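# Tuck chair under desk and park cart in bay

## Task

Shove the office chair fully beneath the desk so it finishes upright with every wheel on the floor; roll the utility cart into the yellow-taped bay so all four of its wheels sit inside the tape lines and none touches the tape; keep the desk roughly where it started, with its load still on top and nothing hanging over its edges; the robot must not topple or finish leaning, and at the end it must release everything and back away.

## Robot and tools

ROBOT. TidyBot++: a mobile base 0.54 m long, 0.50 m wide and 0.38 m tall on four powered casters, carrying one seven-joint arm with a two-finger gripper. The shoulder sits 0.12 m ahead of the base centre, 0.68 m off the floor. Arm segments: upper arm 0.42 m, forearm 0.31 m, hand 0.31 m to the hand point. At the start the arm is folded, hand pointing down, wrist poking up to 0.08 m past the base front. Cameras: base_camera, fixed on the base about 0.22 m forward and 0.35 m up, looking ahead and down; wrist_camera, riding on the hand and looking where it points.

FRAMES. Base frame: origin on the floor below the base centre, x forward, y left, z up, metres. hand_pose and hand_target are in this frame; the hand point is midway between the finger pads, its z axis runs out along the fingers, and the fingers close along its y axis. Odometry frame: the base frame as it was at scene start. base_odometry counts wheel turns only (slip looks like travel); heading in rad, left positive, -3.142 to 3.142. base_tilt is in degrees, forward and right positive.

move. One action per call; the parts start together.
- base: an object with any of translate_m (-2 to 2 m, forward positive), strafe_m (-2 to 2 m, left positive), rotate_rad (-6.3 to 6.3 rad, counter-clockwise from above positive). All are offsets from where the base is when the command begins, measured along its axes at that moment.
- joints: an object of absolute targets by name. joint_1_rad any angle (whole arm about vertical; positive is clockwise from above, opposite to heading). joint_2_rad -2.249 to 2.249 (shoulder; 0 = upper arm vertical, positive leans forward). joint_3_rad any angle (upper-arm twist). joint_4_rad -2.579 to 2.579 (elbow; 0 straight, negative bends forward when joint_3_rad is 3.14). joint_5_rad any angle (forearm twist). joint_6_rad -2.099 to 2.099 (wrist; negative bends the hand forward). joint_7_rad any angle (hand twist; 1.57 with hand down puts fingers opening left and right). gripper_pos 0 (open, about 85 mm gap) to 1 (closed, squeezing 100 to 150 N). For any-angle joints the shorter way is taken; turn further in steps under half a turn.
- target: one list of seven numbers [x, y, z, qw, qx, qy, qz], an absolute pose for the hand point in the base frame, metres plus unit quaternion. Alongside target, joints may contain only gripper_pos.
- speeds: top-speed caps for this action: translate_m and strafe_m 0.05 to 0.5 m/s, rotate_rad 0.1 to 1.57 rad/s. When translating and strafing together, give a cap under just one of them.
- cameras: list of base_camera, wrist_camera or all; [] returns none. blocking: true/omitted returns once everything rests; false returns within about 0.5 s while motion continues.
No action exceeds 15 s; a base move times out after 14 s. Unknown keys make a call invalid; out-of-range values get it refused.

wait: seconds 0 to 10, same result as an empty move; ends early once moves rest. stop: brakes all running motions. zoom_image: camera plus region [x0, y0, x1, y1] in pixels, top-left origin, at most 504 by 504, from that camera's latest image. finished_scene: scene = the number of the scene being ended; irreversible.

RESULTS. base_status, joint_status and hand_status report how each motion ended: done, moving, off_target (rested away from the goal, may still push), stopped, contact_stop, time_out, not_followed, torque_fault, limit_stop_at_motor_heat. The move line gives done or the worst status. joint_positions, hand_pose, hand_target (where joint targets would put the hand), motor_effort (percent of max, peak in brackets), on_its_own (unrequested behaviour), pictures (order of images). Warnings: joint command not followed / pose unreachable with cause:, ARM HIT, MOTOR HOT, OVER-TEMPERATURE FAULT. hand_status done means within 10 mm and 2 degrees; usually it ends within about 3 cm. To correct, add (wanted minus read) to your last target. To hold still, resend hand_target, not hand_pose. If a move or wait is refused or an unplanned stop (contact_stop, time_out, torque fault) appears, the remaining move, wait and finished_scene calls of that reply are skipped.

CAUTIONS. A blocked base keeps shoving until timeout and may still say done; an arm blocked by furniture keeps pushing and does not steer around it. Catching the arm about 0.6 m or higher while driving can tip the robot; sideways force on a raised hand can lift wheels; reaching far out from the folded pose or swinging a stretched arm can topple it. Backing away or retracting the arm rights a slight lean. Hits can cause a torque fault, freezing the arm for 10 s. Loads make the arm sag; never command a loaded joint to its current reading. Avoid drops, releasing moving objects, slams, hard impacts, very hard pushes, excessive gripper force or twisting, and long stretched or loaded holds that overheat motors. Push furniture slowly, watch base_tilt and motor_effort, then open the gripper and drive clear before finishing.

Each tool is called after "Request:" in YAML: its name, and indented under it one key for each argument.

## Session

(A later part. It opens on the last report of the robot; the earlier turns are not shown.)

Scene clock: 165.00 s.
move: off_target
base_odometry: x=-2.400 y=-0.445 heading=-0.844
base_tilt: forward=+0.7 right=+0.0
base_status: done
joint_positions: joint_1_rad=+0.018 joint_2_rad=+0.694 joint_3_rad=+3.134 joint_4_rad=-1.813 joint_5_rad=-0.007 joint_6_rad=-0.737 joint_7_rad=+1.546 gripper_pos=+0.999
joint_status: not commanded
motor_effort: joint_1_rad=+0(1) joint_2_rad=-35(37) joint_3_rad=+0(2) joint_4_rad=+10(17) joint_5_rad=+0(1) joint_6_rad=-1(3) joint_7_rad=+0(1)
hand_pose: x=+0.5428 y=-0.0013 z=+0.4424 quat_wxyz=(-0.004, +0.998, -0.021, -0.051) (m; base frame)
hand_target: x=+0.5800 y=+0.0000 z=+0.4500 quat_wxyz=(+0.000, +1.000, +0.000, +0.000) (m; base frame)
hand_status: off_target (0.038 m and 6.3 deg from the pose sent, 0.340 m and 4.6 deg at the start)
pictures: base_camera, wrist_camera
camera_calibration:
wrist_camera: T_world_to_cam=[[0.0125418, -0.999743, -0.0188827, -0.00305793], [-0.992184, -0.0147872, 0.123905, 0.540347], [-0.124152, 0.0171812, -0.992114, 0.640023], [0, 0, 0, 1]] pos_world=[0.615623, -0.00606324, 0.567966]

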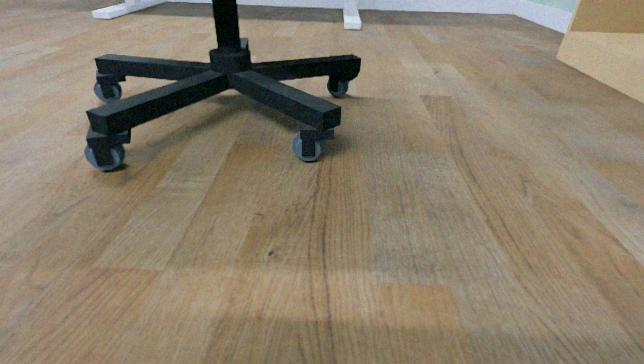

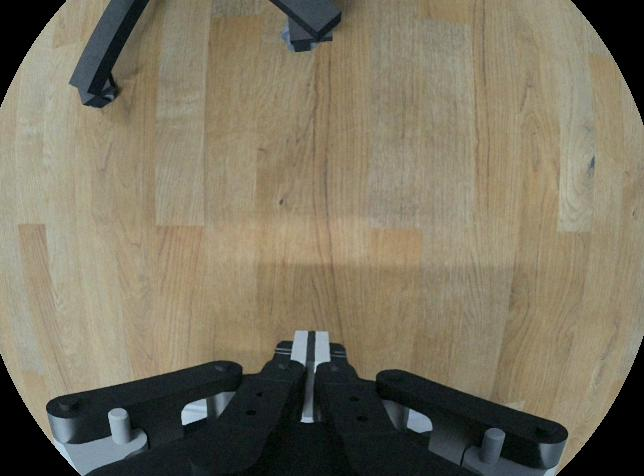

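Request:
move:
  base: {"strafe_m":0.1}
  cameras: []

Request:
move:
  base: {"translate_m":0.4}
  speeds: {"translate_m":0.15}

Scene clock: 168.60 s.
move: done
base_odometry: x=-2.326 y=-0.379 heading=-0.844
base_tilt: forward=+0.6 right=+0.0
base_status: done
joint_positions: joint_1_rad=-0.007 joint_2_rad=+0.694 joint_3_rad=+3.145 joint_4_rad=-1.813 joint_5_rad=-0.007 joint_6_rad=-0.737 joint_7_rad=+1.546 gripper_pos=+0.999
joint_status: not commanded
motor_effort: joint_1_rad=+0(4) joint_2_rad=-35(35) joint_3_rad=+0(3) joint_4_rad=+10(11) joint_5_rad=+0(1) joint_6_rad=+0(2) joint_7_rad=+0(1)
hand_pose: x=+0.5429 y=+0.0039 z=+0.4423 quat_wxyz=(+0.000, +0.999, -0.013, -0.051) (m; base frame)
hand_target: x=+0.5800 y=+0.0000 z=+0.4500 quat_wxyz=(+0.000, +1.000, +0.000, +0.000) (m; base frame)
hand_status: not commanded
pictures: none
No camera images: "cameras" was empty.

Scene clock: 172.10 s.
move: done
base_odometry: x=-2.060 y=-0.678 heading=-0.844
base_tilt: forward=+0.7 right=+0.0
base_status: done
joint_positions: joint_1_rad=+0.005 joint_2_rad=+0.700 joint_3_rad=+3.169 joint_4_rad=-1.811 joint_5_rad=-0.001 joint_6_rad=-0.717 joint_7_rad=+1.558 gripper_pos=+0.999
joint_status: not commanded
motor_effort: joint_1_rad=+1(7) joint_2_rad=-34(36) joint_3_rad=-1(7) joint_4_rad=+10(30) joint_5_rad=+0(7) joint_6_rad=-1(20) joint_7_rad=+1(3)
hand_pose: x=+0.5488 y=-0.0140 z=+0.4397 quat_wxyz=(+0.008, +0.999, -0.021, -0.043) (m; base frame)
hand_target: x=+0.5800 y=+0.0000 z=+0.4500 quat_wxyz=(+0.000, +1.000, +0.000, +0.000) (m; base frame)
hand_status: not commanded
pictures: base_camera, wrist_camera
camera_calibration:
wrist_camera: T_world_to_cam=[[0.0143888, -0.999877, 0.00616506, -0.0279533], [-0.994005, -0.0136354, 0.108478, 0.554186], [-0.10838, -0.00768896, -0.99408, 0.630107], [0, 0, 0, 1]] pos_world=[0.619558, -0.0155485, 0.566432]

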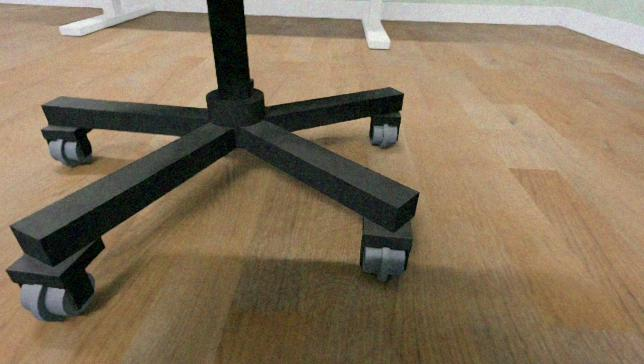

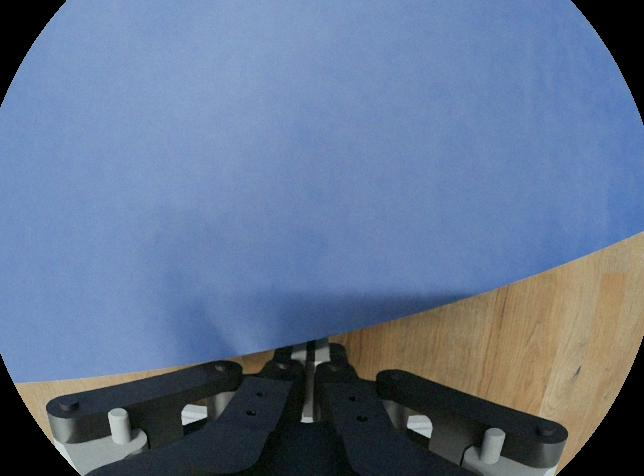

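Request:
move:
  base: {"translate_m":0.2}
  speeds: {"translate_m":0.15}

Scene clock: 175.87 s.
move: done
base_odometry: x=-1.927 y=-0.827 heading=-0.844
base_tilt: forward=+0.6 right=+0.0
base_status: done
joint_positions: joint_1_rad=+0.011 joint_2_rad=+0.696 joint_3_rad=+3.174 joint_4_rad=-1.819 joint_5_rad=+0.004 joint_6_rad=-0.725 joint_7_rad=+1.560 gripper_pos=+0.999
joint_status: not commanded
motor_effort: joint_1_rad=-1(7) joint_2_rad=-36(36) joint_3_rad=-2(8) joint_4_rad=+12(24) joint_5_rad=+0(7) joint_6_rad=+1(16) joint_7_rad=+0(2)
hand_pose: x=+0.5421 y=-0.0198 z=+0.4402 quat_wxyz=(+0.011, +0.998, -0.022, -0.050) (m; base frame)
hand_target: x=+0.5800 y=+0.0000 z=+0.4500 quat_wxyz=(+0.000, +1.000, +0.000, +0.000) (m; base frame)
hand_status: not commanded
pictures: base_camera, wrist_camera
camera_calibration:
wrist_camera: T_world_to_cam=[[0.0117542, -0.999865, 0.0115052, -0.0345191], [-0.992498, -0.0102657, 0.121832, 0.540807], [-0.121698, -0.0128509, -0.992484, 0.636262], [0, 0, 0, 1]] pos_world=[0.614587, -0.0207862, 0.565989]

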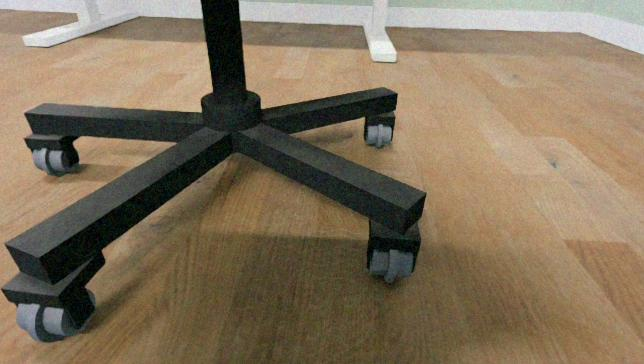

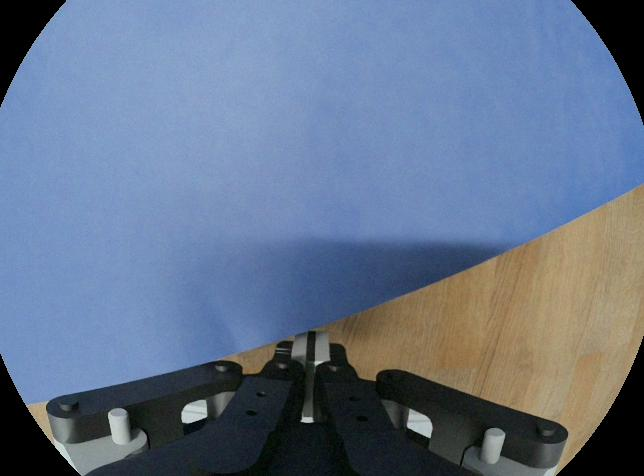

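Request:
move:
  base: {"strafe_m":-0.17}
  cameras: ["wrist_camera"]

Request:
move:
  base: {"translate_m":0.3}
  speeds: {"translate_m":0.15}

Scene clock: 179.57 s.
move: done
base_odometry: x=-2.054 y=-0.940 heading=-0.844
base_tilt: forward=+0.7 right=+0.0
base_status: done
joint_positions: joint_1_rad=+0.004 joint_2_rad=+0.696 joint_3_rad=+3.163 joint_4_rad=-1.815 joint_5_rad=+0.004 joint_6_rad=-0.725 joint_7_rad=+1.560 gripper_pos=+0.999
joint_status: not commanded
motor_effort: joint_1_rad=+0(4) joint_2_rad=-35(36) joint_3_rad=+0(3) joint_4_rad=+10(12) joint_5_rad=+1(1) joint_6_rad=-1(2) joint_7_rad=+0(1)
hand_pose: x=+0.5446 y=-0.0118 z=+0.4408 quat_wxyz=(+0.008, +0.999, -0.014, -0.047) (m; base frame)
hand_target: x=+0.5800 y=+0.0000 z=+0.4500 quat_wxyz=(+0.000, +1.000, +0.000, +0.000) (m; base frame)
hand_status: not commanded
pictures: wrist_camera
camera_calibration:
wrist_camera: T_world_to_cam=[[0.0267872, -0.999628, 0.00509255, -0.0320062], [-0.992727, -0.0260034, 0.117546, 0.545075], [-0.11737, -0.00820422, -0.993054, 0.63521], [0, 0, 0, 1]] pos_world=[0.616522, -0.0126091, 0.56689]

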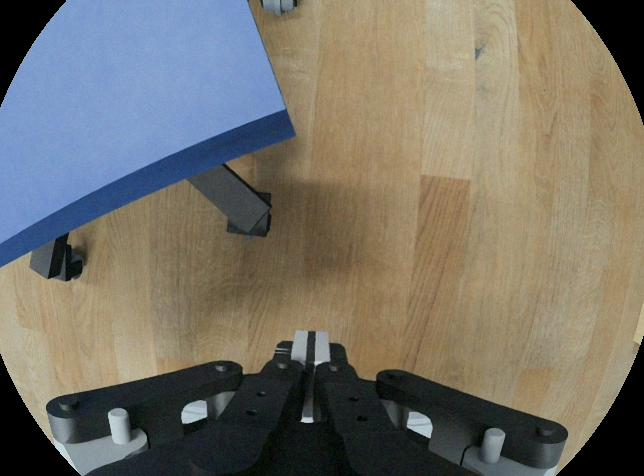

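Scene clock: 182.17 s.
move: done
base_odometry: x=-1.855 y=-1.164 heading=-0.844
base_tilt: forward=+0.7 right=+0.0
base_status: done
joint_positions: joint_1_rad=+0.007 joint_2_rad=+0.696 joint_3_rad=+3.170 joint_4_rad=-1.810 joint_5_rad=+0.005 joint_6_rad=-0.725 joint_7_rad=+1.561 gripper_pos=+0.999
joint_status: not commanded
motor_effort: joint_1_rad=+0(6) joint_2_rad=-35(37) joint_3_rad=+0(6) joint_4_rad=+10(23) joint_5_rad=+0(4) joint_6_rad=+0(12) joint_7_rad=+1(1)
hand_pose: x=+0.5473 y=-0.0166 z=+0.4415 quat_wxyz=(+0.010, +0.999, -0.018, -0.045) (m; base frame)
hand_target: x=+0.5800 y=+0.0000 z=+0.4500 quat_wxyz=(+0.000, +1.000, +0.000, +0.000) (m; base frame)
hand_status: not commanded
pictures: base_camera, wrist_camera
camera_calibration:
wrist_camera: T_world_to_cam=[[0.0199931, -0.999751, 0.00988053, -0.0351875], [-0.993423, -0.0187501, 0.112959, 0.550129], [-0.112746, -0.0120739, -0.993551, 0.633858], [0, 0, 0, 1]] pos_world=[0.618679, -0.0172106, 0.567975]

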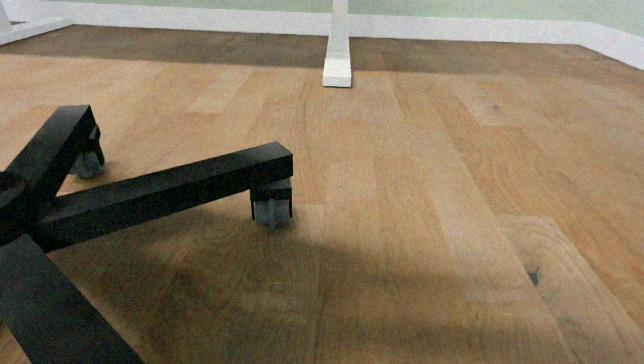

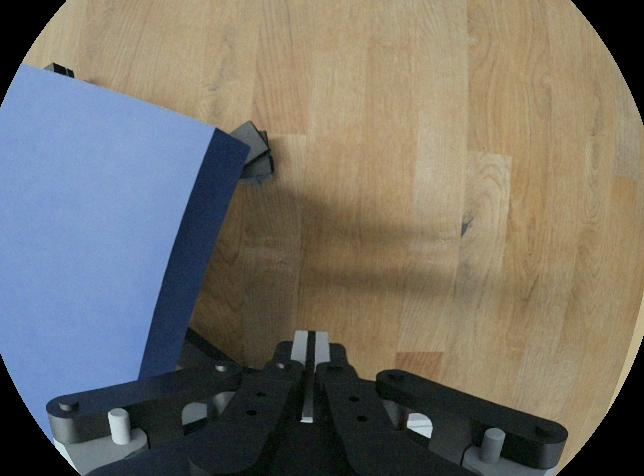

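Request:
move:
  base: {"translate_m":-0.75}
  cameras: []

Request:
move:
  base: {"strafe_m":0.4}
  joints: {"joint_1_rad":0,"joint_2_rad":-0.309,"joint_3_rad":3.1416,"joint_4_rad":-2.509,"joint_5_rad":0,"joint_6_rad":0.25,"joint_7_rad":1.57,"gripper_pos":0}

Scene clock: 189.97 s.
move: done
base_odometry: x=-2.353 y=-0.604 heading=-0.844
base_tilt: forward=+0.6 right=+0.0
base_status: done
joint_positions: joint_1_rad=+0.006 joint_2_rad=+0.697 joint_3_rad=+3.169 joint_4_rad=-1.802 joint_5_rad=+0.005 joint_6_rad=-0.725 joint_7_rad=+1.561 gripper_pos=+0.999
joint_status: not commanded
motor_effort: joint_1_rad=+0(5) joint_2_rad=-35(37) joint_3_rad=+1(2) joint_4_rad=+11(12) joint_5_rad=+0(1) joint_6_rad=-1(2) joint_7_rad=+1(1)
hand_pose: x=+0.5520 y=-0.0156 z=+0.4425 quat_wxyz=(+0.010, +0.999, -0.017, -0.041) (m; base frame)
hand_target: x=+0.5800 y=+0.0000 z=+0.4500 quat_wxyz=(+0.000, +1.000, +0.000, +0.000) (m; base frame)
hand_status: not commanded
pictures: none
No camera images: "cameras" was empty.

Scene clock: 192.60 s.
move: done
base_odometry: x=-2.054 y=-0.338 heading=-0.843
base_tilt: forward=+0.6 right=+0.0
base_status: done
joint_positions: joint_1_rad=-0.002 joint_2_rad=-0.297 joint_3_rad=+3.155 joint_4_rad=-2.493 joint_5_rad=+0.005 joint_6_rad=+0.176 joint_7_rad=+1.561 gripper_pos=+0.000
joint_status: all done
motor_effort: joint_1_rad=+1(4) joint_2_rad=-8(38) joint_3_rad=+1(3) joint_4_rad=+18(21) joint_5_rad=+0(1) joint_6_rad=+9(9) joint_7_rad=+1(1)
hand_pose: x=+0.5313 y=-0.0031 z=+0.7651 quat_wxyz=(+0.000, +0.847, -0.007, +0.532) (m; base frame)
hand_target: x=+0.5344 y=+0.0013 z=+0.7824 quat_wxyz=(+0.000, +0.828, +0.000, +0.561) (m; base frame)
hand_status: not commanded
pictures: base_camera, wrist_camera
camera_calibration:
wrist_camera: T_world_to_cam=[[0.0185979, -0.99909, 0.0383821, -0.0456419], [-0.454022, -0.0426416, -0.889969, 0.978589], [0.890796, -0.000874749, -0.454402, 0.0080168], [0, 0, 0, 1]] pos_world=[0.438008, -0.00386481, 0.876309]

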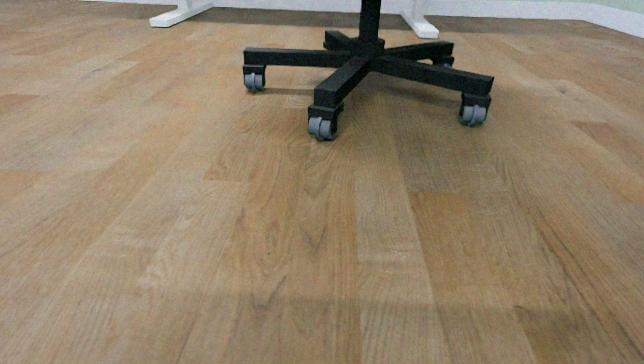

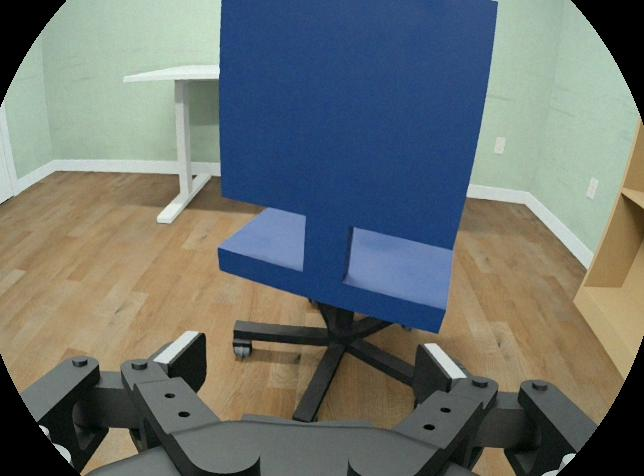

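Request:
move:
  base: {"strafe_m":-0.72,"rotate_rad":-0.06}
  joints: {"joint_6_rad":-0.917,"gripper_pos":1}
  cameras: []

Request:
move:
  target: [0.72,0.2,0.46,0,1,0,0]
  cameras: []

Request:
move:
  base: {"translate_m":0.7}
  speeds: {"translate_m":0.3}

Scene clock: 201.80 s.
move: done
base_odometry: x=-2.592 y=-0.817 heading=-0.904
base_tilt: forward=+0.6 right=+0.0
base_status: done
joint_positions: joint_1_rad=-0.002 joint_2_rad=-0.298 joint_3_rad=+3.148 joint_4_rad=-2.503 joint_5_rad=+0.005 joint_6_rad=-0.859 joint_7_rad=+1.561 gripper_pos=+0.999
joint_status: all done
motor_effort: joint_1_rad=+0(2) joint_2_rad=-3(8) joint_3_rad=+0(3) joint_4_rad=+14(19) joint_5_rad=+0(1) joint_6_rad=+1(8) joint_7_rad=+0(1)
hand_pose: x=+0.2730 y=-0.0003 z=+0.5875 quat_wxyz=(+0.001, +0.999, -0.006, +0.039) (m; base frame)
hand_target: x=+0.2529 y=+0.0014 z=+0.5864 quat_wxyz=(+0.000, +1.000, +0.000, +0.012) (m; base frame)
hand_status: not commanded
pictures: none
No camera images: "cameras" was empty.

Scene clock: 204.50 s.
move: off_target
base_odometry: x=-2.592 y=-0.817 heading=-0.904
base_tilt: forward=+0.7 right=+0.0
base_status: not commanded
joint_positions: joint_1_rad=-0.314 joint_2_rad=+1.004 joint_3_rad=+3.157 joint_4_rad=-1.080 joint_5_rad=+0.000 joint_6_rad=-1.034 joint_7_rad=+1.327 gripper_pos=+0.999
joint_status: not commanded
motor_effort: joint_1_rad=+0(1) joint_2_rad=-47(50) joint_3_rad=+0(1) joint_4_rad=+15(17) joint_5_rad=+0(1) joint_6_rad=+1(3) joint_7_rad=+0(1)
hand_pose: x=+0.7265 y=+0.1897 z=+0.4422 quat_wxyz=(+0.003, +0.999, +0.031, +0.013) (m; base frame)
hand_target: x=+0.7200 y=+0.2000 z=+0.4600 quat_wxyz=(+0.000, +1.000, +0.000, +0.000) (m; base frame)
hand_status: off_target (0.022 m and 3.9 deg from the pose sent, 0.506 m and 4.5 deg at the start)
pictures: none
No camera images: "cameras" was empty.

Scene clock: 207.70 s.
move: done
base_odometry: x=-2.159 y=-1.367 heading=-0.904
base_tilt: forward=+0.7 right=+0.0
base_status: done
joint_positions: joint_1_rad=-0.319 joint_2_rad=+1.005 joint_3_rad=+3.161 joint_4_rad=-1.071 joint_5_rad=-0.002 joint_6_rad=-1.040 joint_7_rad=+1.326 gripper_pos=+0.999
joint_status: not commanded
motor_effort: joint_1_rad=+1(2) joint_2_rad=-48(50) joint_3_rad=+0(1) joint_4_rad=+15(17) joint_5_rad=+0(1) joint_6_rad=+0(2) joint_7_rad=+1(1)
hand_pose: x=+0.7278 y=+0.1916 z=+0.4438 quat_wxyz=(+0.004, +0.999, +0.031, +0.014) (m; base frame)
hand_target: x=+0.7200 y=+0.2000 z=+0.4600 quat_wxyz=(+0.000, +1.000, +0.000, +0.000) (m; base frame)
hand_status: not commanded
pictures: base_camera, wrist_camera
camera_calibration:
wrist_camera: T_world_to_cam=[[0.118316, -0.992972, 0.00278664, 0.0996164], [-0.992959, -0.11833, -0.00551097, 0.8044], [0.00580198, -0.00211499, -0.999981, 0.57366], [0, 0, 0, 1]] pos_world=[0.783622, 0.195314, 0.577805]

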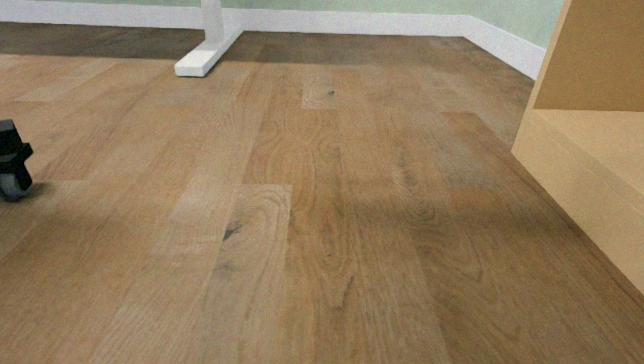

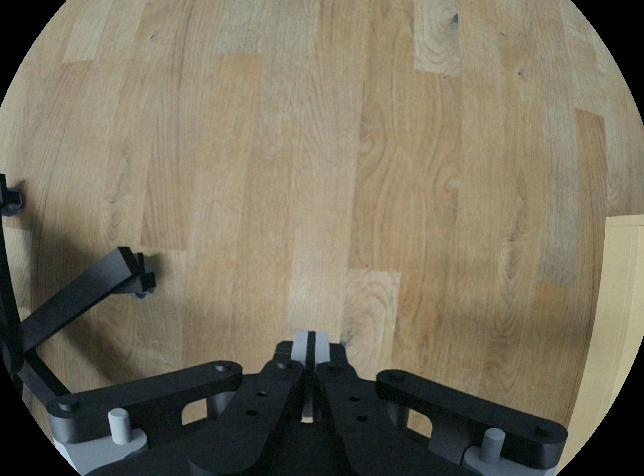

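Request:
move:
  base: {"translate_m":0.12}
  cameras: []

Request:
move:
  base: {"strafe_m":0.4}
  speeds: {"strafe_m":0.15}

Scene clock: 211.20 s.
move: done
base_odometry: x=-2.085 y=-1.461 heading=-0.904
base_tilt: forward=+0.6 right=-0.1
base_status: done
joint_positions: joint_1_rad=-0.320 joint_2_rad=+1.006 joint_3_rad=+3.163 joint_4_rad=-1.067 joint_5_rad=-0.002 joint_6_rad=-1.042 joint_7_rad=+1.326 gripper_pos=+0.999
joint_status: not commanded
motor_effort: joint_1_rad=+0(2) joint_2_rad=-49(51) joint_3_rad=+0(1) joint_4_rad=+15(17) joint_5_rad=+0(1) joint_6_rad=+1(2) joint_7_rad=+1(1)
hand_pose: x=+0.7285 y=+0.1916 z=+0.4440 quat_wxyz=(+0.005, +0.999, +0.031, +0.014) (m; base frame)
hand_target: x=+0.7200 y=+0.2000 z=+0.4600 quat_wxyz=(+0.000, +1.000, +0.000, +0.000) (m; base frame)
hand_status: not commanded
pictures: none
No camera images: "cameras" was empty.

Scene clock: 214.50 s.
move: done
base_odometry: x=-1.770 y=-1.214 heading=-0.904
base_tilt: forward=+0.7 right=-0.1
base_status: done
joint_positions: joint_1_rad=-0.333 joint_2_rad=+1.007 joint_3_rad=+3.167 joint_4_rad=-1.067 joint_5_rad=-0.005 joint_6_rad=-1.043 joint_7_rad=+1.326 gripper_pos=+0.999
joint_status: not commanded
motor_effort: joint_1_rad=+0(4) joint_2_rad=-49(50) joint_3_rad=+0(2) joint_4_rad=+16(17) joint_5_rad=+0(1) joint_6_rad=+1(2) joint_7_rad=+1(1)
hand_pose: x=+0.7263 y=+0.1984 z=+0.4439 quat_wxyz=(+0.005, +0.999, +0.036, +0.014) (m; base frame)
hand_target: x=+0.7200 y=+0.2000 z=+0.4600 quat_wxyz=(+0.000, +1.000, +0.000, +0.000) (m; base frame)
hand_status: not commanded
pictures: base_camera, wrist_camera
camera_calibration:
wrist_camera: T_world_to_cam=[[0.127541, -0.991823, 0.00462431, 0.0988022], [-0.991815, -0.127566, -0.00552631, 0.804749], [0.00607102, -0.00388163, -0.999974, 0.573938], [0, 0, 0, 1]] pos_world=[0.782076, 0.20288, 0.577913]

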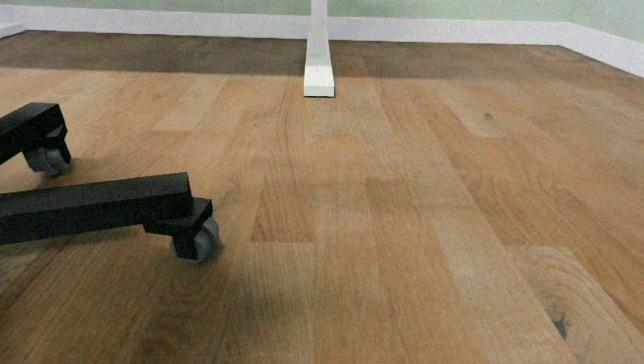

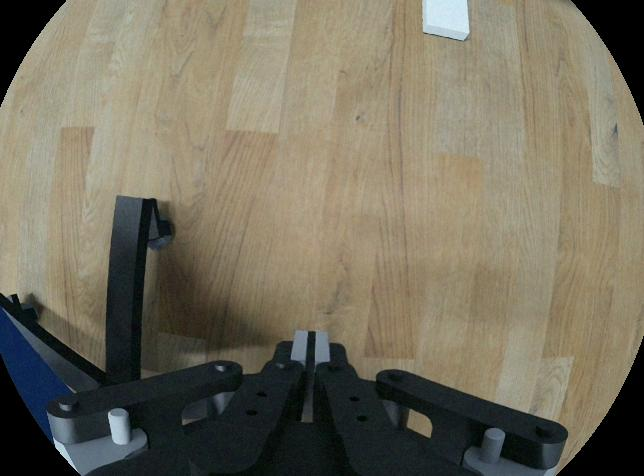

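Request:
move:
  base: {"translate_m":-0.85}
  cameras: []

Request:
move:
  base: {"strafe_m":0.5}
  joints: {"joint_1_rad":0,"joint_2_rad":-0.309,"joint_3_rad":3.1416,"joint_4_rad":-2.509,"joint_5_rad":0,"joint_6_rad":0.25,"joint_7_rad":1.57,"gripper_pos":0}

Scene clock: 220.13 s.
move: done
base_odometry: x=-2.296 y=-0.546 heading=-0.904
base_tilt: forward=+0.7 right=+0.0
base_status: done
joint_positions: joint_1_rad=-0.345 joint_2_rad=+1.008 joint_3_rad=+3.181 joint_4_rad=-1.040 joint_5_rad=-0.023 joint_6_rad=-1.066 joint_7_rad=+1.301 gripper_pos=+0.999
joint_status: not commanded
motor_effort: joint_1_rad=+0(14) joint_2_rad=-49(50) joint_3_rad=+0(10) joint_4_rad=+16(18) joint_5_rad=+0(8) joint_6_rad=+1(15) joint_7_rad=+0(2)
hand_pose: x=+0.7296 y=+0.2048 z=+0.4505 quat_wxyz=(+0.002, +1.000, +0.022, +0.015) (m; base frame)
hand_target: x=+0.7200 y=+0.2000 z=+0.4600 quat_wxyz=(+0.000, +1.000, +0.000, +0.000) (m; base frame)
hand_status: not commanded
pictures: none
No camera images: "cameras" was empty.

Scene clock: 223.17 s.
move: done
base_odometry: x=-1.903 y=-0.236 heading=-0.903
base_tilt: forward=+0.6 right=+0.0
base_status: done
joint_positions: joint_1_rad=-0.024 joint_2_rad=-0.296 joint_3_rad=+3.161 joint_4_rad=-2.494 joint_5_rad=-0.017 joint_6_rad=+0.176 joint_7_rad=+1.515 gripper_pos=+0.000
joint_status: all done
motor_effort: joint_1_rad=+0(4) joint_2_rad=-7(51) joint_3_rad=+1(3) joint_4_rad=+19(20) joint_5_rad=+0(1) joint_6_rad=+9(9) joint_7_rad=+0(1)
hand_pose: x=+0.5313 y=+0.0020 z=+0.7645 quat_wxyz=(-0.022, +0.847, -0.031, +0.531) (m; base frame)
hand_target: x=+0.5344 y=+0.0014 z=+0.7824 quat_wxyz=(+0.000, +0.828, +0.000, +0.561) (m; base frame)
hand_status: not commanded
pictures: base_camera, wrist_camera
camera_calibration:
wrist_camera: T_world_to_cam=[[0.00111519, -0.999736, -0.0229443, 0.0155745], [-0.455339, 0.0199201, -0.890095, 0.97893], [0.890317, 0.0114401, -0.455197, 0.00863572], [0, 0, 0, 1]] pos_world=[0.438039, -0.00402875, 0.875629]

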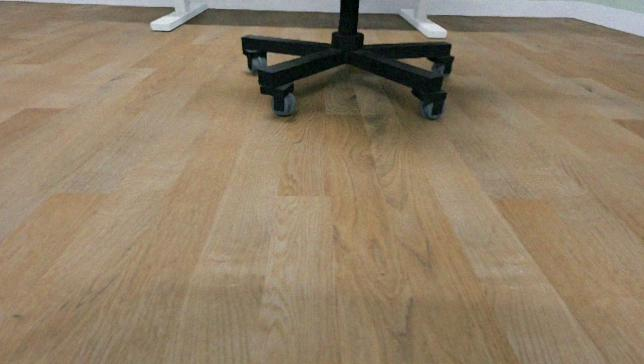

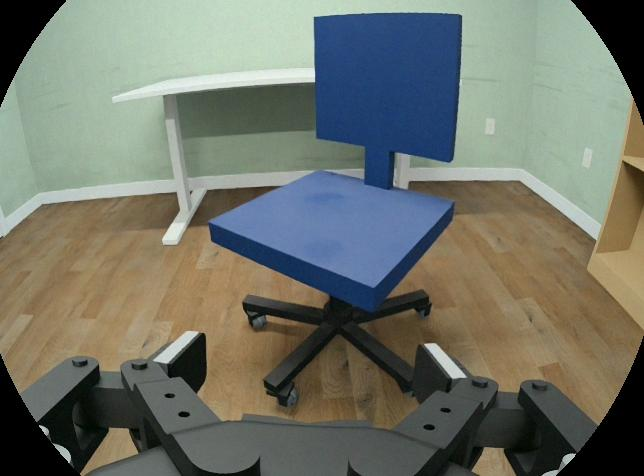

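Request:
move:
  base: {"strafe_m":0.2}
  joints: {"joint_6_rad":-0.917,"gripper_pos":1}
  cameras: []

Request:
move:
  target: [0.6,0,0.45,0,1,0,0]
  cameras: []

Request:
move:
  base: {"translate_m":0.7}
  speeds: {"translate_m":0.2}

Request:
move:
  base: {"translate_m":0.2}
  speeds: {"translate_m":0.15}

Scene clock: 230.67 s.
move: done
base_odometry: x=-1.746 y=-0.112 heading=-0.903
base_tilt: forward=+0.6 right=-0.1
base_status: done
joint_positions: joint_1_rad=-0.020 joint_2_rad=-0.298 joint_3_rad=+3.154 joint_4_rad=-2.503 joint_5_rad=-0.016 joint_6_rad=-0.852 joint_7_rad=+1.516 gripper_pos=+0.999
joint_status: all done
motor_effort: joint_1_rad=+0(1) joint_2_rad=-4(8) joint_3_rad=+1(3) joint_4_rad=+15(19) joint_5_rad=-1(1) joint_6_rad=+2(8) joint_7_rad=+0(1)
hand_pose: x=+0.2751 y=+0.0067 z=+0.5877 quat_wxyz=(-0.009, +0.999, -0.028, +0.042) (m; base frame)
hand_target: x=+0.2529 y=+0.0014 z=+0.5864 quat_wxyz=(+0.000, +1.000, +0.000, +0.012) (m; base frame)
hand_status: not commanded
pictures: none
No camera images: "cameras" was empty.

Scene clock: 232.97 s.
move: off_target
base_odometry: x=-1.746 y=-0.112 heading=-0.903
base_tilt: forward=+0.7 right=+0.0
base_status: not commanded
joint_positions: joint_1_rad=-0.020 joint_2_rad=+0.722 joint_3_rad=+3.154 joint_4_rad=-1.748 joint_5_rad=-0.016 joint_6_rad=-0.782 joint_7_rad=+1.532 gripper_pos=+0.999
joint_status: not commanded
motor_effort: joint_1_rad=+0(1) joint_2_rad=-35(38) joint_3_rad=+0(2) joint_4_rad=+10(16) joint_5_rad=+0(1) joint_6_rad=-1(3) joint_7_rad=+0(1)
hand_pose: x=+0.5583 y=+0.0077 z=+0.4419 quat_wxyz=(+0.000, +0.998, -0.020, -0.055) (m; base frame)
hand_target: x=+0.6000 y=+0.0000 z=+0.4500 quat_wxyz=(+0.000, +1.000, +0.000, +0.000) (m; base frame)
hand_status: off_target (0.043 m and 6.7 deg from the pose sent, 0.353 m and 5.9 deg at the start)
pictures: none
No camera images: "cameras" was empty.

Scene clock: 237.37 s.
move: done
base_odometry: x=-1.312 y=-0.662 heading=-0.903
base_tilt: forward=+0.6 right=+0.0
base_status: done
joint_positions: joint_1_rad=-0.019 joint_2_rad=+0.717 joint_3_rad=+3.143 joint_4_rad=-1.725 joint_5_rad=-0.025 joint_6_rad=-0.755 joint_7_rad=+1.536 gripper_pos=+0.999
joint_status: not commanded
motor_effort: joint_1_rad=+2(11) joint_2_rad=-35(37) joint_3_rad=+2(10) joint_4_rad=+9(21) joint_5_rad=+1(7) joint_6_rad=-1(12) joint_7_rad=+0(2)
hand_pose: x=+0.5802 y=+0.0148 z=+0.4474 quat_wxyz=(-0.007, +0.999, -0.018, -0.028) (m; base frame)
hand_target: x=+0.6000 y=+0.0000 z=+0.4500 quat_wxyz=(+0.000, +1.000, +0.000, +0.000) (m; base frame)
hand_status: not commanded
pictures: base_camera, wrist_camera
camera_calibration:
wrist_camera: T_world_to_cam=[[0.0187574, -0.999543, -0.0236883, 0.0112057], [-0.996706, -0.0205632, 0.0784455, 0.600054], [-0.0788968, 0.0221389, -0.996637, 0.625026], [0, 0, 0, 1]] pos_world=[0.64718, 0.00970228, 0.576118]

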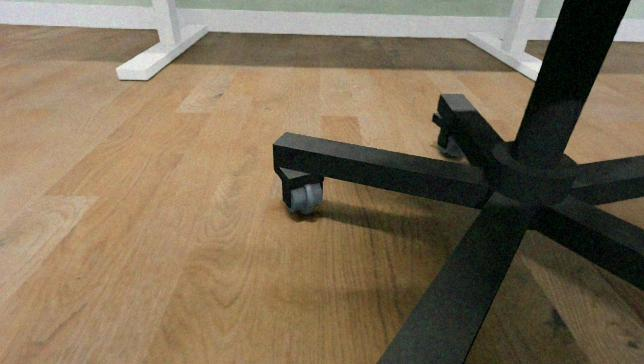

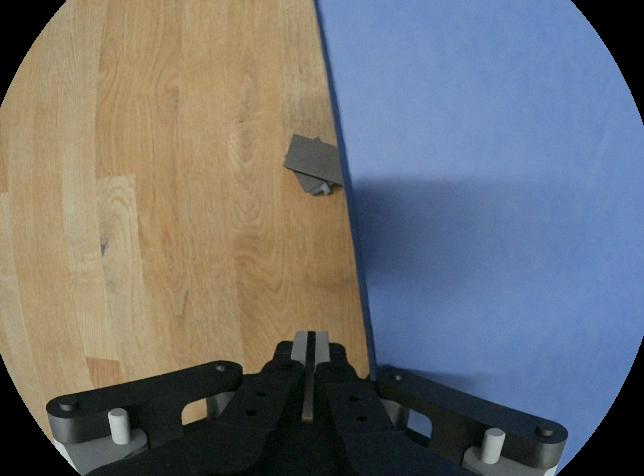

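Scene clock: 239.33 s.
move: done
base_odometry: x=-1.188 y=-0.819 heading=-0.903
base_tilt: forward=+0.7 right=+0.0
base_status: done
joint_positions: joint_1_rad=-0.019 joint_2_rad=+0.718 joint_3_rad=+3.144 joint_4_rad=-1.723 joint_5_rad=-0.025 joint_6_rad=-0.754 joint_7_rad=+1.536 gripper_pos=+0.999
joint_status: not commanded
motor_effort: joint_1_rad=+2(4) joint_2_rad=-34(37) joint_3_rad=+1(3) joint_4_rad=+9(13) joint_5_rad=+1(3) joint_6_rad=-1(3) joint_7_rad=+0(1)
hand_pose: x=+0.5818 y=+0.0144 z=+0.4474 quat_wxyz=(-0.007, +0.999, -0.018, -0.027) (m; base frame)
hand_target: x=+0.6000 y=+0.0000 z=+0.4500 quat_wxyz=(+0.000, +1.000, +0.000, +0.000) (m; base frame)
hand_status: not commanded
pictures: base_camera, wrist_camera
camera_calibration:
wrist_camera: T_world_to_cam=[[0.0181332, -0.999568, -0.0231192, 0.0108662], [-0.996953, -0.0198306, 0.0754432, 0.603175], [-0.0758691, 0.0216807, -0.996882, 0.623559], [0, 0, 0, 1]] pos_world=[0.648449, 0.00930371, 0.57636]

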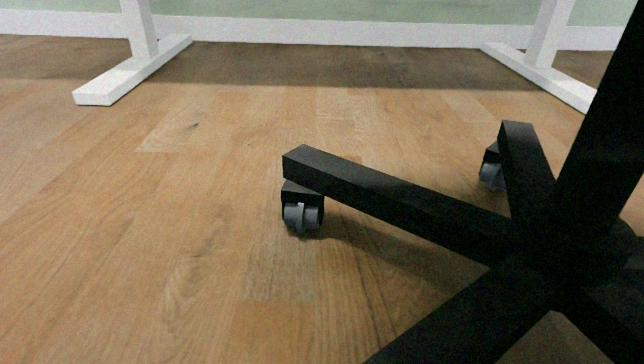

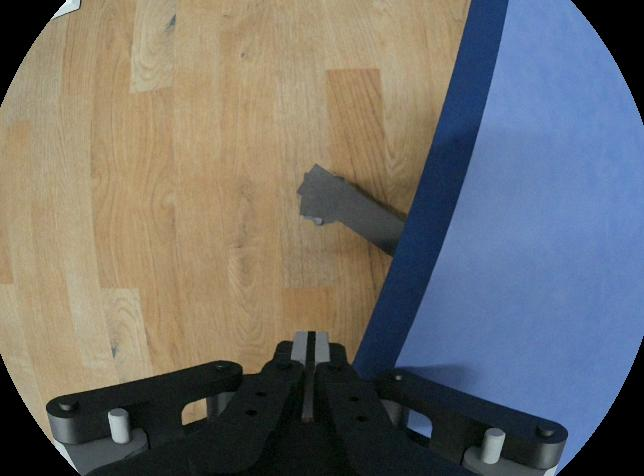

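Request:
move:
  base: {"translate_m":-0.7}
  cameras: []

Request:
move:
  joints: {"joint_1_rad":0,"joint_2_rad":-0.309,"joint_3_rad":3.1416,"joint_4_rad":-2.509,"joint_5_rad":0,"joint_6_rad":0.25,"joint_7_rad":1.57}

Scene clock: 243.93 s.
move: done
base_odometry: x=-1.622 y=-0.269 heading=-0.902
base_tilt: forward=+0.7 right=+0.0
base_status: done
joint_positions: joint_1_rad=-0.019 joint_2_rad=+0.725 joint_3_rad=+3.145 joint_4_rad=-1.712 joint_5_rad=-0.029 joint_6_rad=-0.738 joint_7_rad=+1.536 gripper_pos=+0.999
joint_status: not commanded
motor_effort: joint_1_rad=+0(8) joint_2_rad=-37(39) joint_3_rad=+0(8) joint_4_rad=+11(14) joint_5_rad=+0(5) joint_6_rad=+1(6) joint_7_rad=+0(1)
hand_pose: x=+0.5911 y=+0.0147 z=+0.4462 quat_wxyz=(-0.008, +1.000, -0.020, -0.017) (m; base frame)
hand_target: x=+0.6000 y=+0.0000 z=+0.4500 quat_wxyz=(+0.000, +1.000, +0.000, +0.000) (m; base frame)
hand_status: not commanded
pictures: none
No camera images: "cameras" was empty.

Scene clock: 246.60 s.
move: done
base_odometry: x=-1.622 y=-0.269 heading=-0.902
base_tilt: forward=+0.6 right=+0.0
base_status: not commanded
joint_positions: joint_1_rad=-0.019 joint_2_rad=-0.297 joint_3_rad=+3.145 joint_4_rad=-2.493 joint_5_rad=-0.029 joint_6_rad=+0.176 joint_7_rad=+1.536 gripper_pos=+0.999
joint_status: all done
motor_effort: joint_1_rad=+1(2) joint_2_rad=-8(39) joint_3_rad=+1(2) joint_4_rad=+19(21) joint_5_rad=+1(1) joint_6_rad=+8(9) joint_7_rad=+0(1)
hand_pose: x=+0.5311 y=+0.0062 z=+0.7649 quat_wxyz=(-0.019, +0.847, -0.022, +0.531) (m; base frame)
hand_target: x=+0.5344 y=+0.0013 z=+0.7824 quat_wxyz=(+0.000, +0.828, +0.000, +0.561) (m; base frame)
hand_status: not commanded
pictures: base_camera, wrist_camera
camera_calibration:
wrist_camera: T_world_to_cam=[[0.0140421, -0.99986, -0.00913129, 0.00237783], [-0.454377, 0.00175404, -0.890808, 0.97934], [0.890699, 0.0166579, -0.454289, 0.00799331], [0, 0, 0, 1]] pos_world=[0.437837, 0.000526541, 0.876056]

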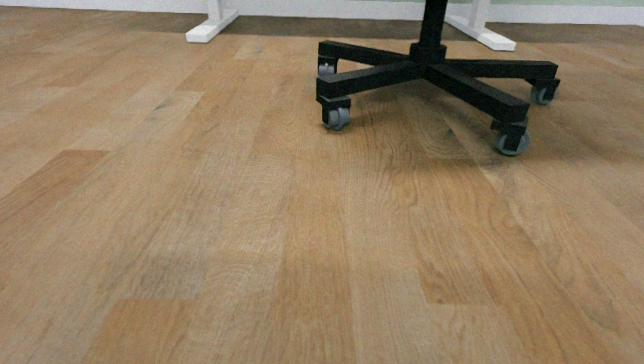

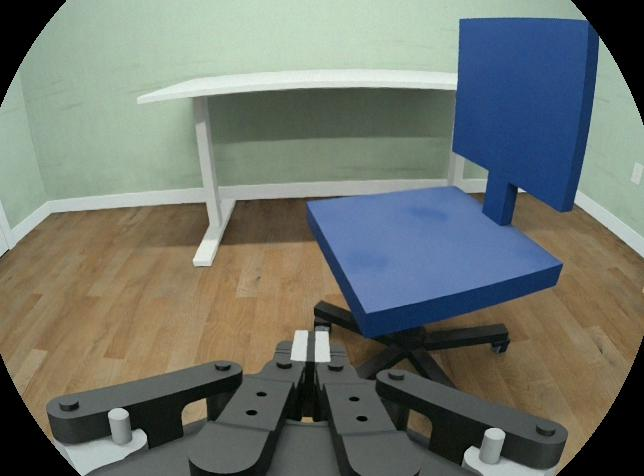

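Request:
move:
  base: {"strafe_m":-0.13}
  joints: {"joint_6_rad":-0.917}
  cameras: []

Request:
move:
  base: {"translate_m":-0.1}
  target: [0.62,0,0.45,0,1,0,0]
  cameras: []

Request:
move:
  base: {"translate_m":0.75}
  speeds: {"translate_m":0.2}

Scene clock: 251.37 s.
move: done
base_odometry: x=-1.724 y=-0.350 heading=-0.903
base_tilt: forward=+0.6 right=+0.0
base_status: done
joint_positions: joint_1_rad=-0.017 joint_2_rad=-0.298 joint_3_rad=+3.145 joint_4_rad=-2.503 joint_5_rad=-0.029 joint_6_rad=-0.847 joint_7_rad=+1.536 gripper_pos=+0.999
joint_status: all done
motor_effort: joint_1_rad=+0(1) joint_2_rad=-3(8) joint_3_rad=+1(3) joint_4_rad=+14(19) joint_5_rad=+0(1) joint_6_rad=+2(9) joint_7_rad=+0(1)
hand_pose: x=+0.2767 y=+0.0105 z=+0.5878 quat_wxyz=(-0.013, +0.999, -0.020, +0.045) (m; base frame)
hand_target: x=+0.2529 y=+0.0013 z=+0.5864 quat_wxyz=(+0.000, +1.000, +0.000, +0.012) (m; base frame)
hand_status: not commanded
pictures: none
No camera images: "cameras" was empty.

Scene clock: 253.70 s.
move: off_target
base_odometry: x=-1.786 y=-0.271 heading=-0.902
base_tilt: forward=+0.6 right=+0.0
base_status: done
joint_positions: joint_1_rad=-0.017 joint_2_rad=+0.755 joint_3_rad=+3.145 joint_4_rad=-1.674 joint_5_rad=-0.029 joint_6_rad=-0.823 joint_7_rad=+1.536 gripper_pos=+0.999
joint_status: not commanded
motor_effort: joint_1_rad=+0(1) joint_2_rad=-38(39) joint_3_rad=-1(1) joint_4_rad=+11(16) joint_5_rad=-1(1) joint_6_rad=+0(3) joint_7_rad=+1(1)
hand_pose: x=+0.5785 y=+0.0144 z=+0.4410 quat_wxyz=(-0.008, +0.998, -0.021, -0.055) (m; base frame)
hand_target: x=+0.6200 y=+0.0000 z=+0.4500 quat_wxyz=(+0.000, +1.000, +0.000, +0.000) (m; base frame)
hand_status: off_target (0.045 m and 6.8 deg from the pose sent, 0.370 m and 5.8 deg at the start)
pictures: none
No camera images: "cameras" was empty.

Scene clock: 258.27 s.
move: done
base_odometry: x=-1.321 y=-0.860 heading=-0.902
base_tilt: forward=+0.6 right=+0.0
base_status: done
joint_positions: joint_1_rad=-0.028 joint_2_rad=+0.765 joint_3_rad=+3.138 joint_4_rad=-1.670 joint_5_rad=-0.042 joint_6_rad=-0.811 joint_7_rad=+1.553 gripper_pos=+0.999
joint_status: not commanded
motor_effort: joint_1_rad=+2(11) joint_2_rad=-38(41) joint_3_rad=+2(10) joint_4_rad=+13(27) joint_5_rad=+2(9) joint_6_rad=+2(17) joint_7_rad=+1(3)
hand_pose: x=+0.5818 y=+0.0254 z=+0.4369 quat_wxyz=(-0.014, +0.998, -0.009, -0.052) (m; base frame)
hand_target: x=+0.6200 y=+0.0000 z=+0.4500 quat_wxyz=(+0.000, +1.000, +0.000, +0.000) (m; base frame)
hand_status: not commanded
pictures: base_camera, wrist_camera
camera_calibration:
wrist_camera: T_world_to_cam=[[0.0357774, -0.998532, -0.0406758, 0.0190183], [-0.991315, -0.040614, 0.125079, 0.579758], [-0.126548, 0.0358475, -0.991313, 0.639558], [0, 0, 0, 1]] pos_world=[0.654977, 0.0196101, 0.562259]

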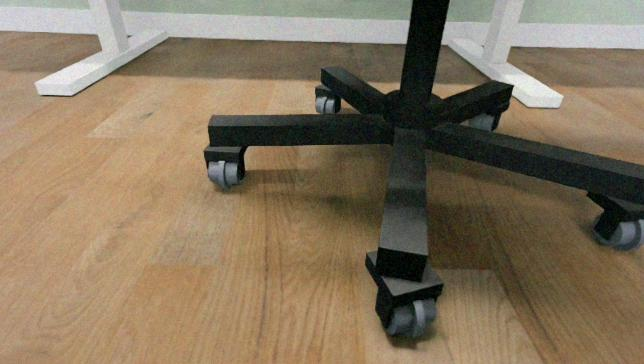

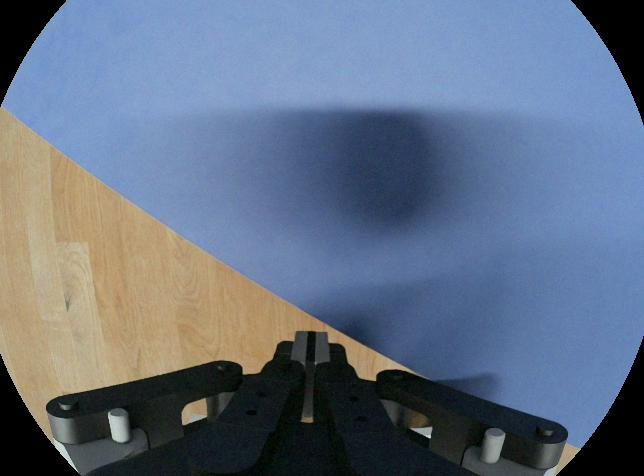

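Request:
move:
  base: {"strafe_m":0.08}
  cameras: []

Request:
move:
  base: {"translate_m":0.24}
  speeds: {"translate_m":0.15}

Scene clock: 261.67 s.
move: done
base_odometry: x=-1.258 y=-0.811 heading=-0.903
base_tilt: forward=+0.7 right=+0.0
base_status: done
joint_positions: joint_1_rad=-0.017 joint_2_rad=+0.765 joint_3_rad=+3.152 joint_4_rad=-1.668 joint_5_rad=-0.038 joint_6_rad=-0.809 joint_7_rad=+1.553 gripper_pos=+0.999
joint_status: not commanded
motor_effort: joint_1_rad=+0(4) joint_2_rad=-38(39) joint_3_rad=+0(3) joint_4_rad=+11(13) joint_5_rad=-1(1) joint_6_rad=+0(2) joint_7_rad=+1(1)
hand_pose: x=+0.5843 y=+0.0127 z=+0.4370 quat_wxyz=(-0.009, +0.999, -0.018, -0.050) (m; base frame)
hand_target: x=+0.6200 y=+0.0000 z=+0.4500 quat_wxyz=(+0.000, +1.000, +0.000, +0.000) (m; base frame)
hand_status: not commanded
pictures: none
No camera images: "cameras" was empty.

Scene clock: 264.07 s.
move: done
base_odometry: x=-1.110 y=-0.999 heading=-0.902
base_tilt: forward=+0.6 right=+0.0
base_status: done
joint_positions: joint_1_rad=-0.032 joint_2_rad=+0.742 joint_3_rad=+3.130 joint_4_rad=-1.656 joint_5_rad=-0.033 joint_6_rad=-0.807 joint_7_rad=+1.553 gripper_pos=+0.999
joint_status: not commanded
motor_effort: joint_1_rad=+2(13) joint_2_rad=-34(39) joint_3_rad=+1(12) joint_4_rad=+8(23) joint_5_rad=+1(9) joint_6_rad=+0(14) joint_7_rad=+0(2)
hand_pose: x=+0.5955 y=+0.0299 z=+0.4499 quat_wxyz=(-0.015, +0.999, +0.000, -0.032) (m; base frame)
hand_target: x=+0.6200 y=+0.0000 z=+0.4500 quat_wxyz=(+0.000, +1.000, +0.000, +0.000) (m; base frame)
hand_status: not commanded
pictures: base_camera, wrist_camera
camera_calibration:
wrist_camera: T_world_to_cam=[[0.0535723, -0.997772, -0.0397551, 0.0124729], [-0.994753, -0.0568004, 0.0850869, 0.612414], [-0.0871554, 0.0349882, -0.99558, 0.632486], [0, 0, 0, 1]] pos_world=[0.663657, 0.0251009, 0.578078]

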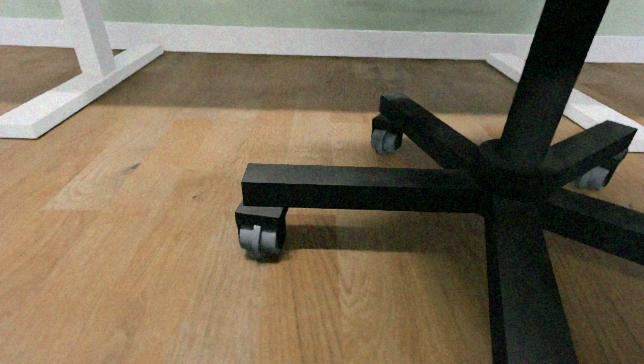

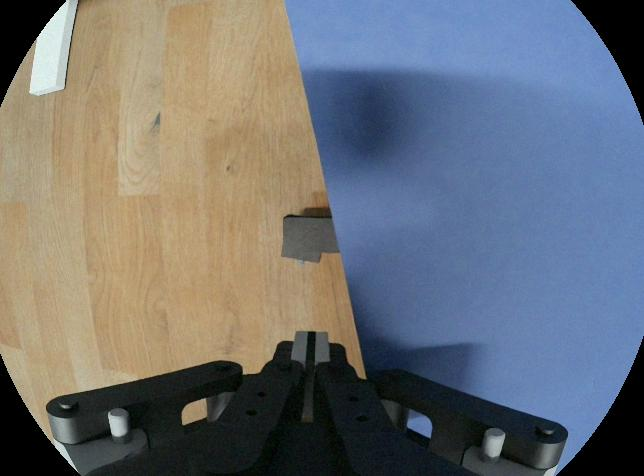

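Request:
move:
  base: {"translate_m":-0.65}
  cameras: []

Request:
move:
  base: {"strafe_m":-0.2}
  joints: {"joint_1_rad":0,"joint_2_rad":-0.309,"joint_3_rad":3.1416,"joint_4_rad":-2.509,"joint_5_rad":0,"joint_6_rad":0.25,"joint_7_rad":1.57}

Scene clock: 270.70 s.
move: done
base_odometry: x=-1.512 y=-0.489 heading=-0.902
base_tilt: forward=+0.7 right=+0.0
base_status: done
joint_positions: joint_1_rad=-0.025 joint_2_rad=+0.755 joint_3_rad=+3.141 joint_4_rad=-1.652 joint_5_rad=-0.033 joint_6_rad=-0.805 joint_7_rad=+1.553 gripper_pos=+0.999
joint_status: not commanded
motor_effort: joint_1_rad=+1(2) joint_2_rad=-38(40) joint_3_rad=-1(2) joint_4_rad=+11(14) joint_5_rad=+0(1) joint_6_rad=+1(2) joint_7_rad=+0(1)
hand_pose: x=+0.5957 y=+0.0210 z=+0.4445 quat_wxyz=(-0.011, +0.999, -0.008, -0.036) (m; base frame)
hand_target: x=+0.6200 y=+0.0000 z=+0.4500 quat_wxyz=(+0.000, +1.000, +0.000, +0.000) (m; base frame)
hand_status: not commanded
pictures: none
No camera images: "cameras" was empty.

Scene clock: 273.40 s.
move: done
base_odometry: x=-1.669 y=-0.613 heading=-0.902
base_tilt: forward=+0.6 right=-0.1
base_status: done
joint_positions: joint_1_rad=-0.006 joint_2_rad=-0.297 joint_3_rad=+3.148 joint_4_rad=-2.493 joint_5_rad=-0.033 joint_6_rad=+0.176 joint_7_rad=+1.553 gripper_pos=+0.999
joint_status: all done
motor_effort: joint_1_rad=+0(6) joint_2_rad=-8(40) joint_3_rad=+0(3) joint_4_rad=+19(20) joint_5_rad=+0(1) joint_6_rad=+9(9) joint_7_rad=+0(1)
hand_pose: x=+0.5312 y=-0.0004 z=+0.7649 quat_wxyz=(-0.012, +0.847, -0.023, +0.532) (m; base frame)
hand_target: x=+0.5344 y=+0.0013 z=+0.7824 quat_wxyz=(+0.000, +0.828, +0.000, +0.561) (m; base frame)
hand_status: not commanded
pictures: base_camera, wrist_camera
camera_calibration:
wrist_camera: T_world_to_cam=[[0.0041341, -0.999988, 0.00273541, -0.00802662], [-0.454413, -0.0043153, -0.890781, 0.979367], [0.890781, 0.00243957, -0.454425, 0.00809159], [0, 0, 0, 1]] pos_world=[0.437863, -0.00382, 0.8761]

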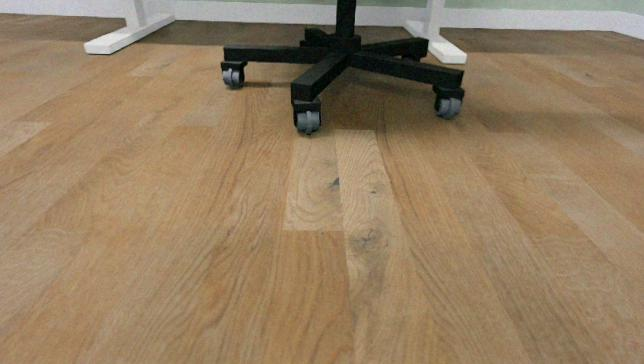

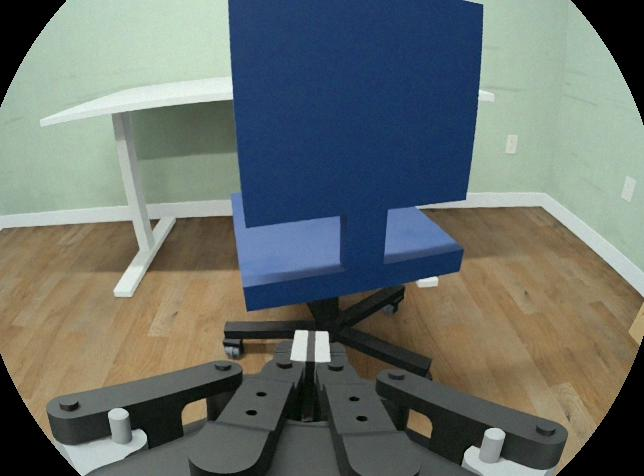

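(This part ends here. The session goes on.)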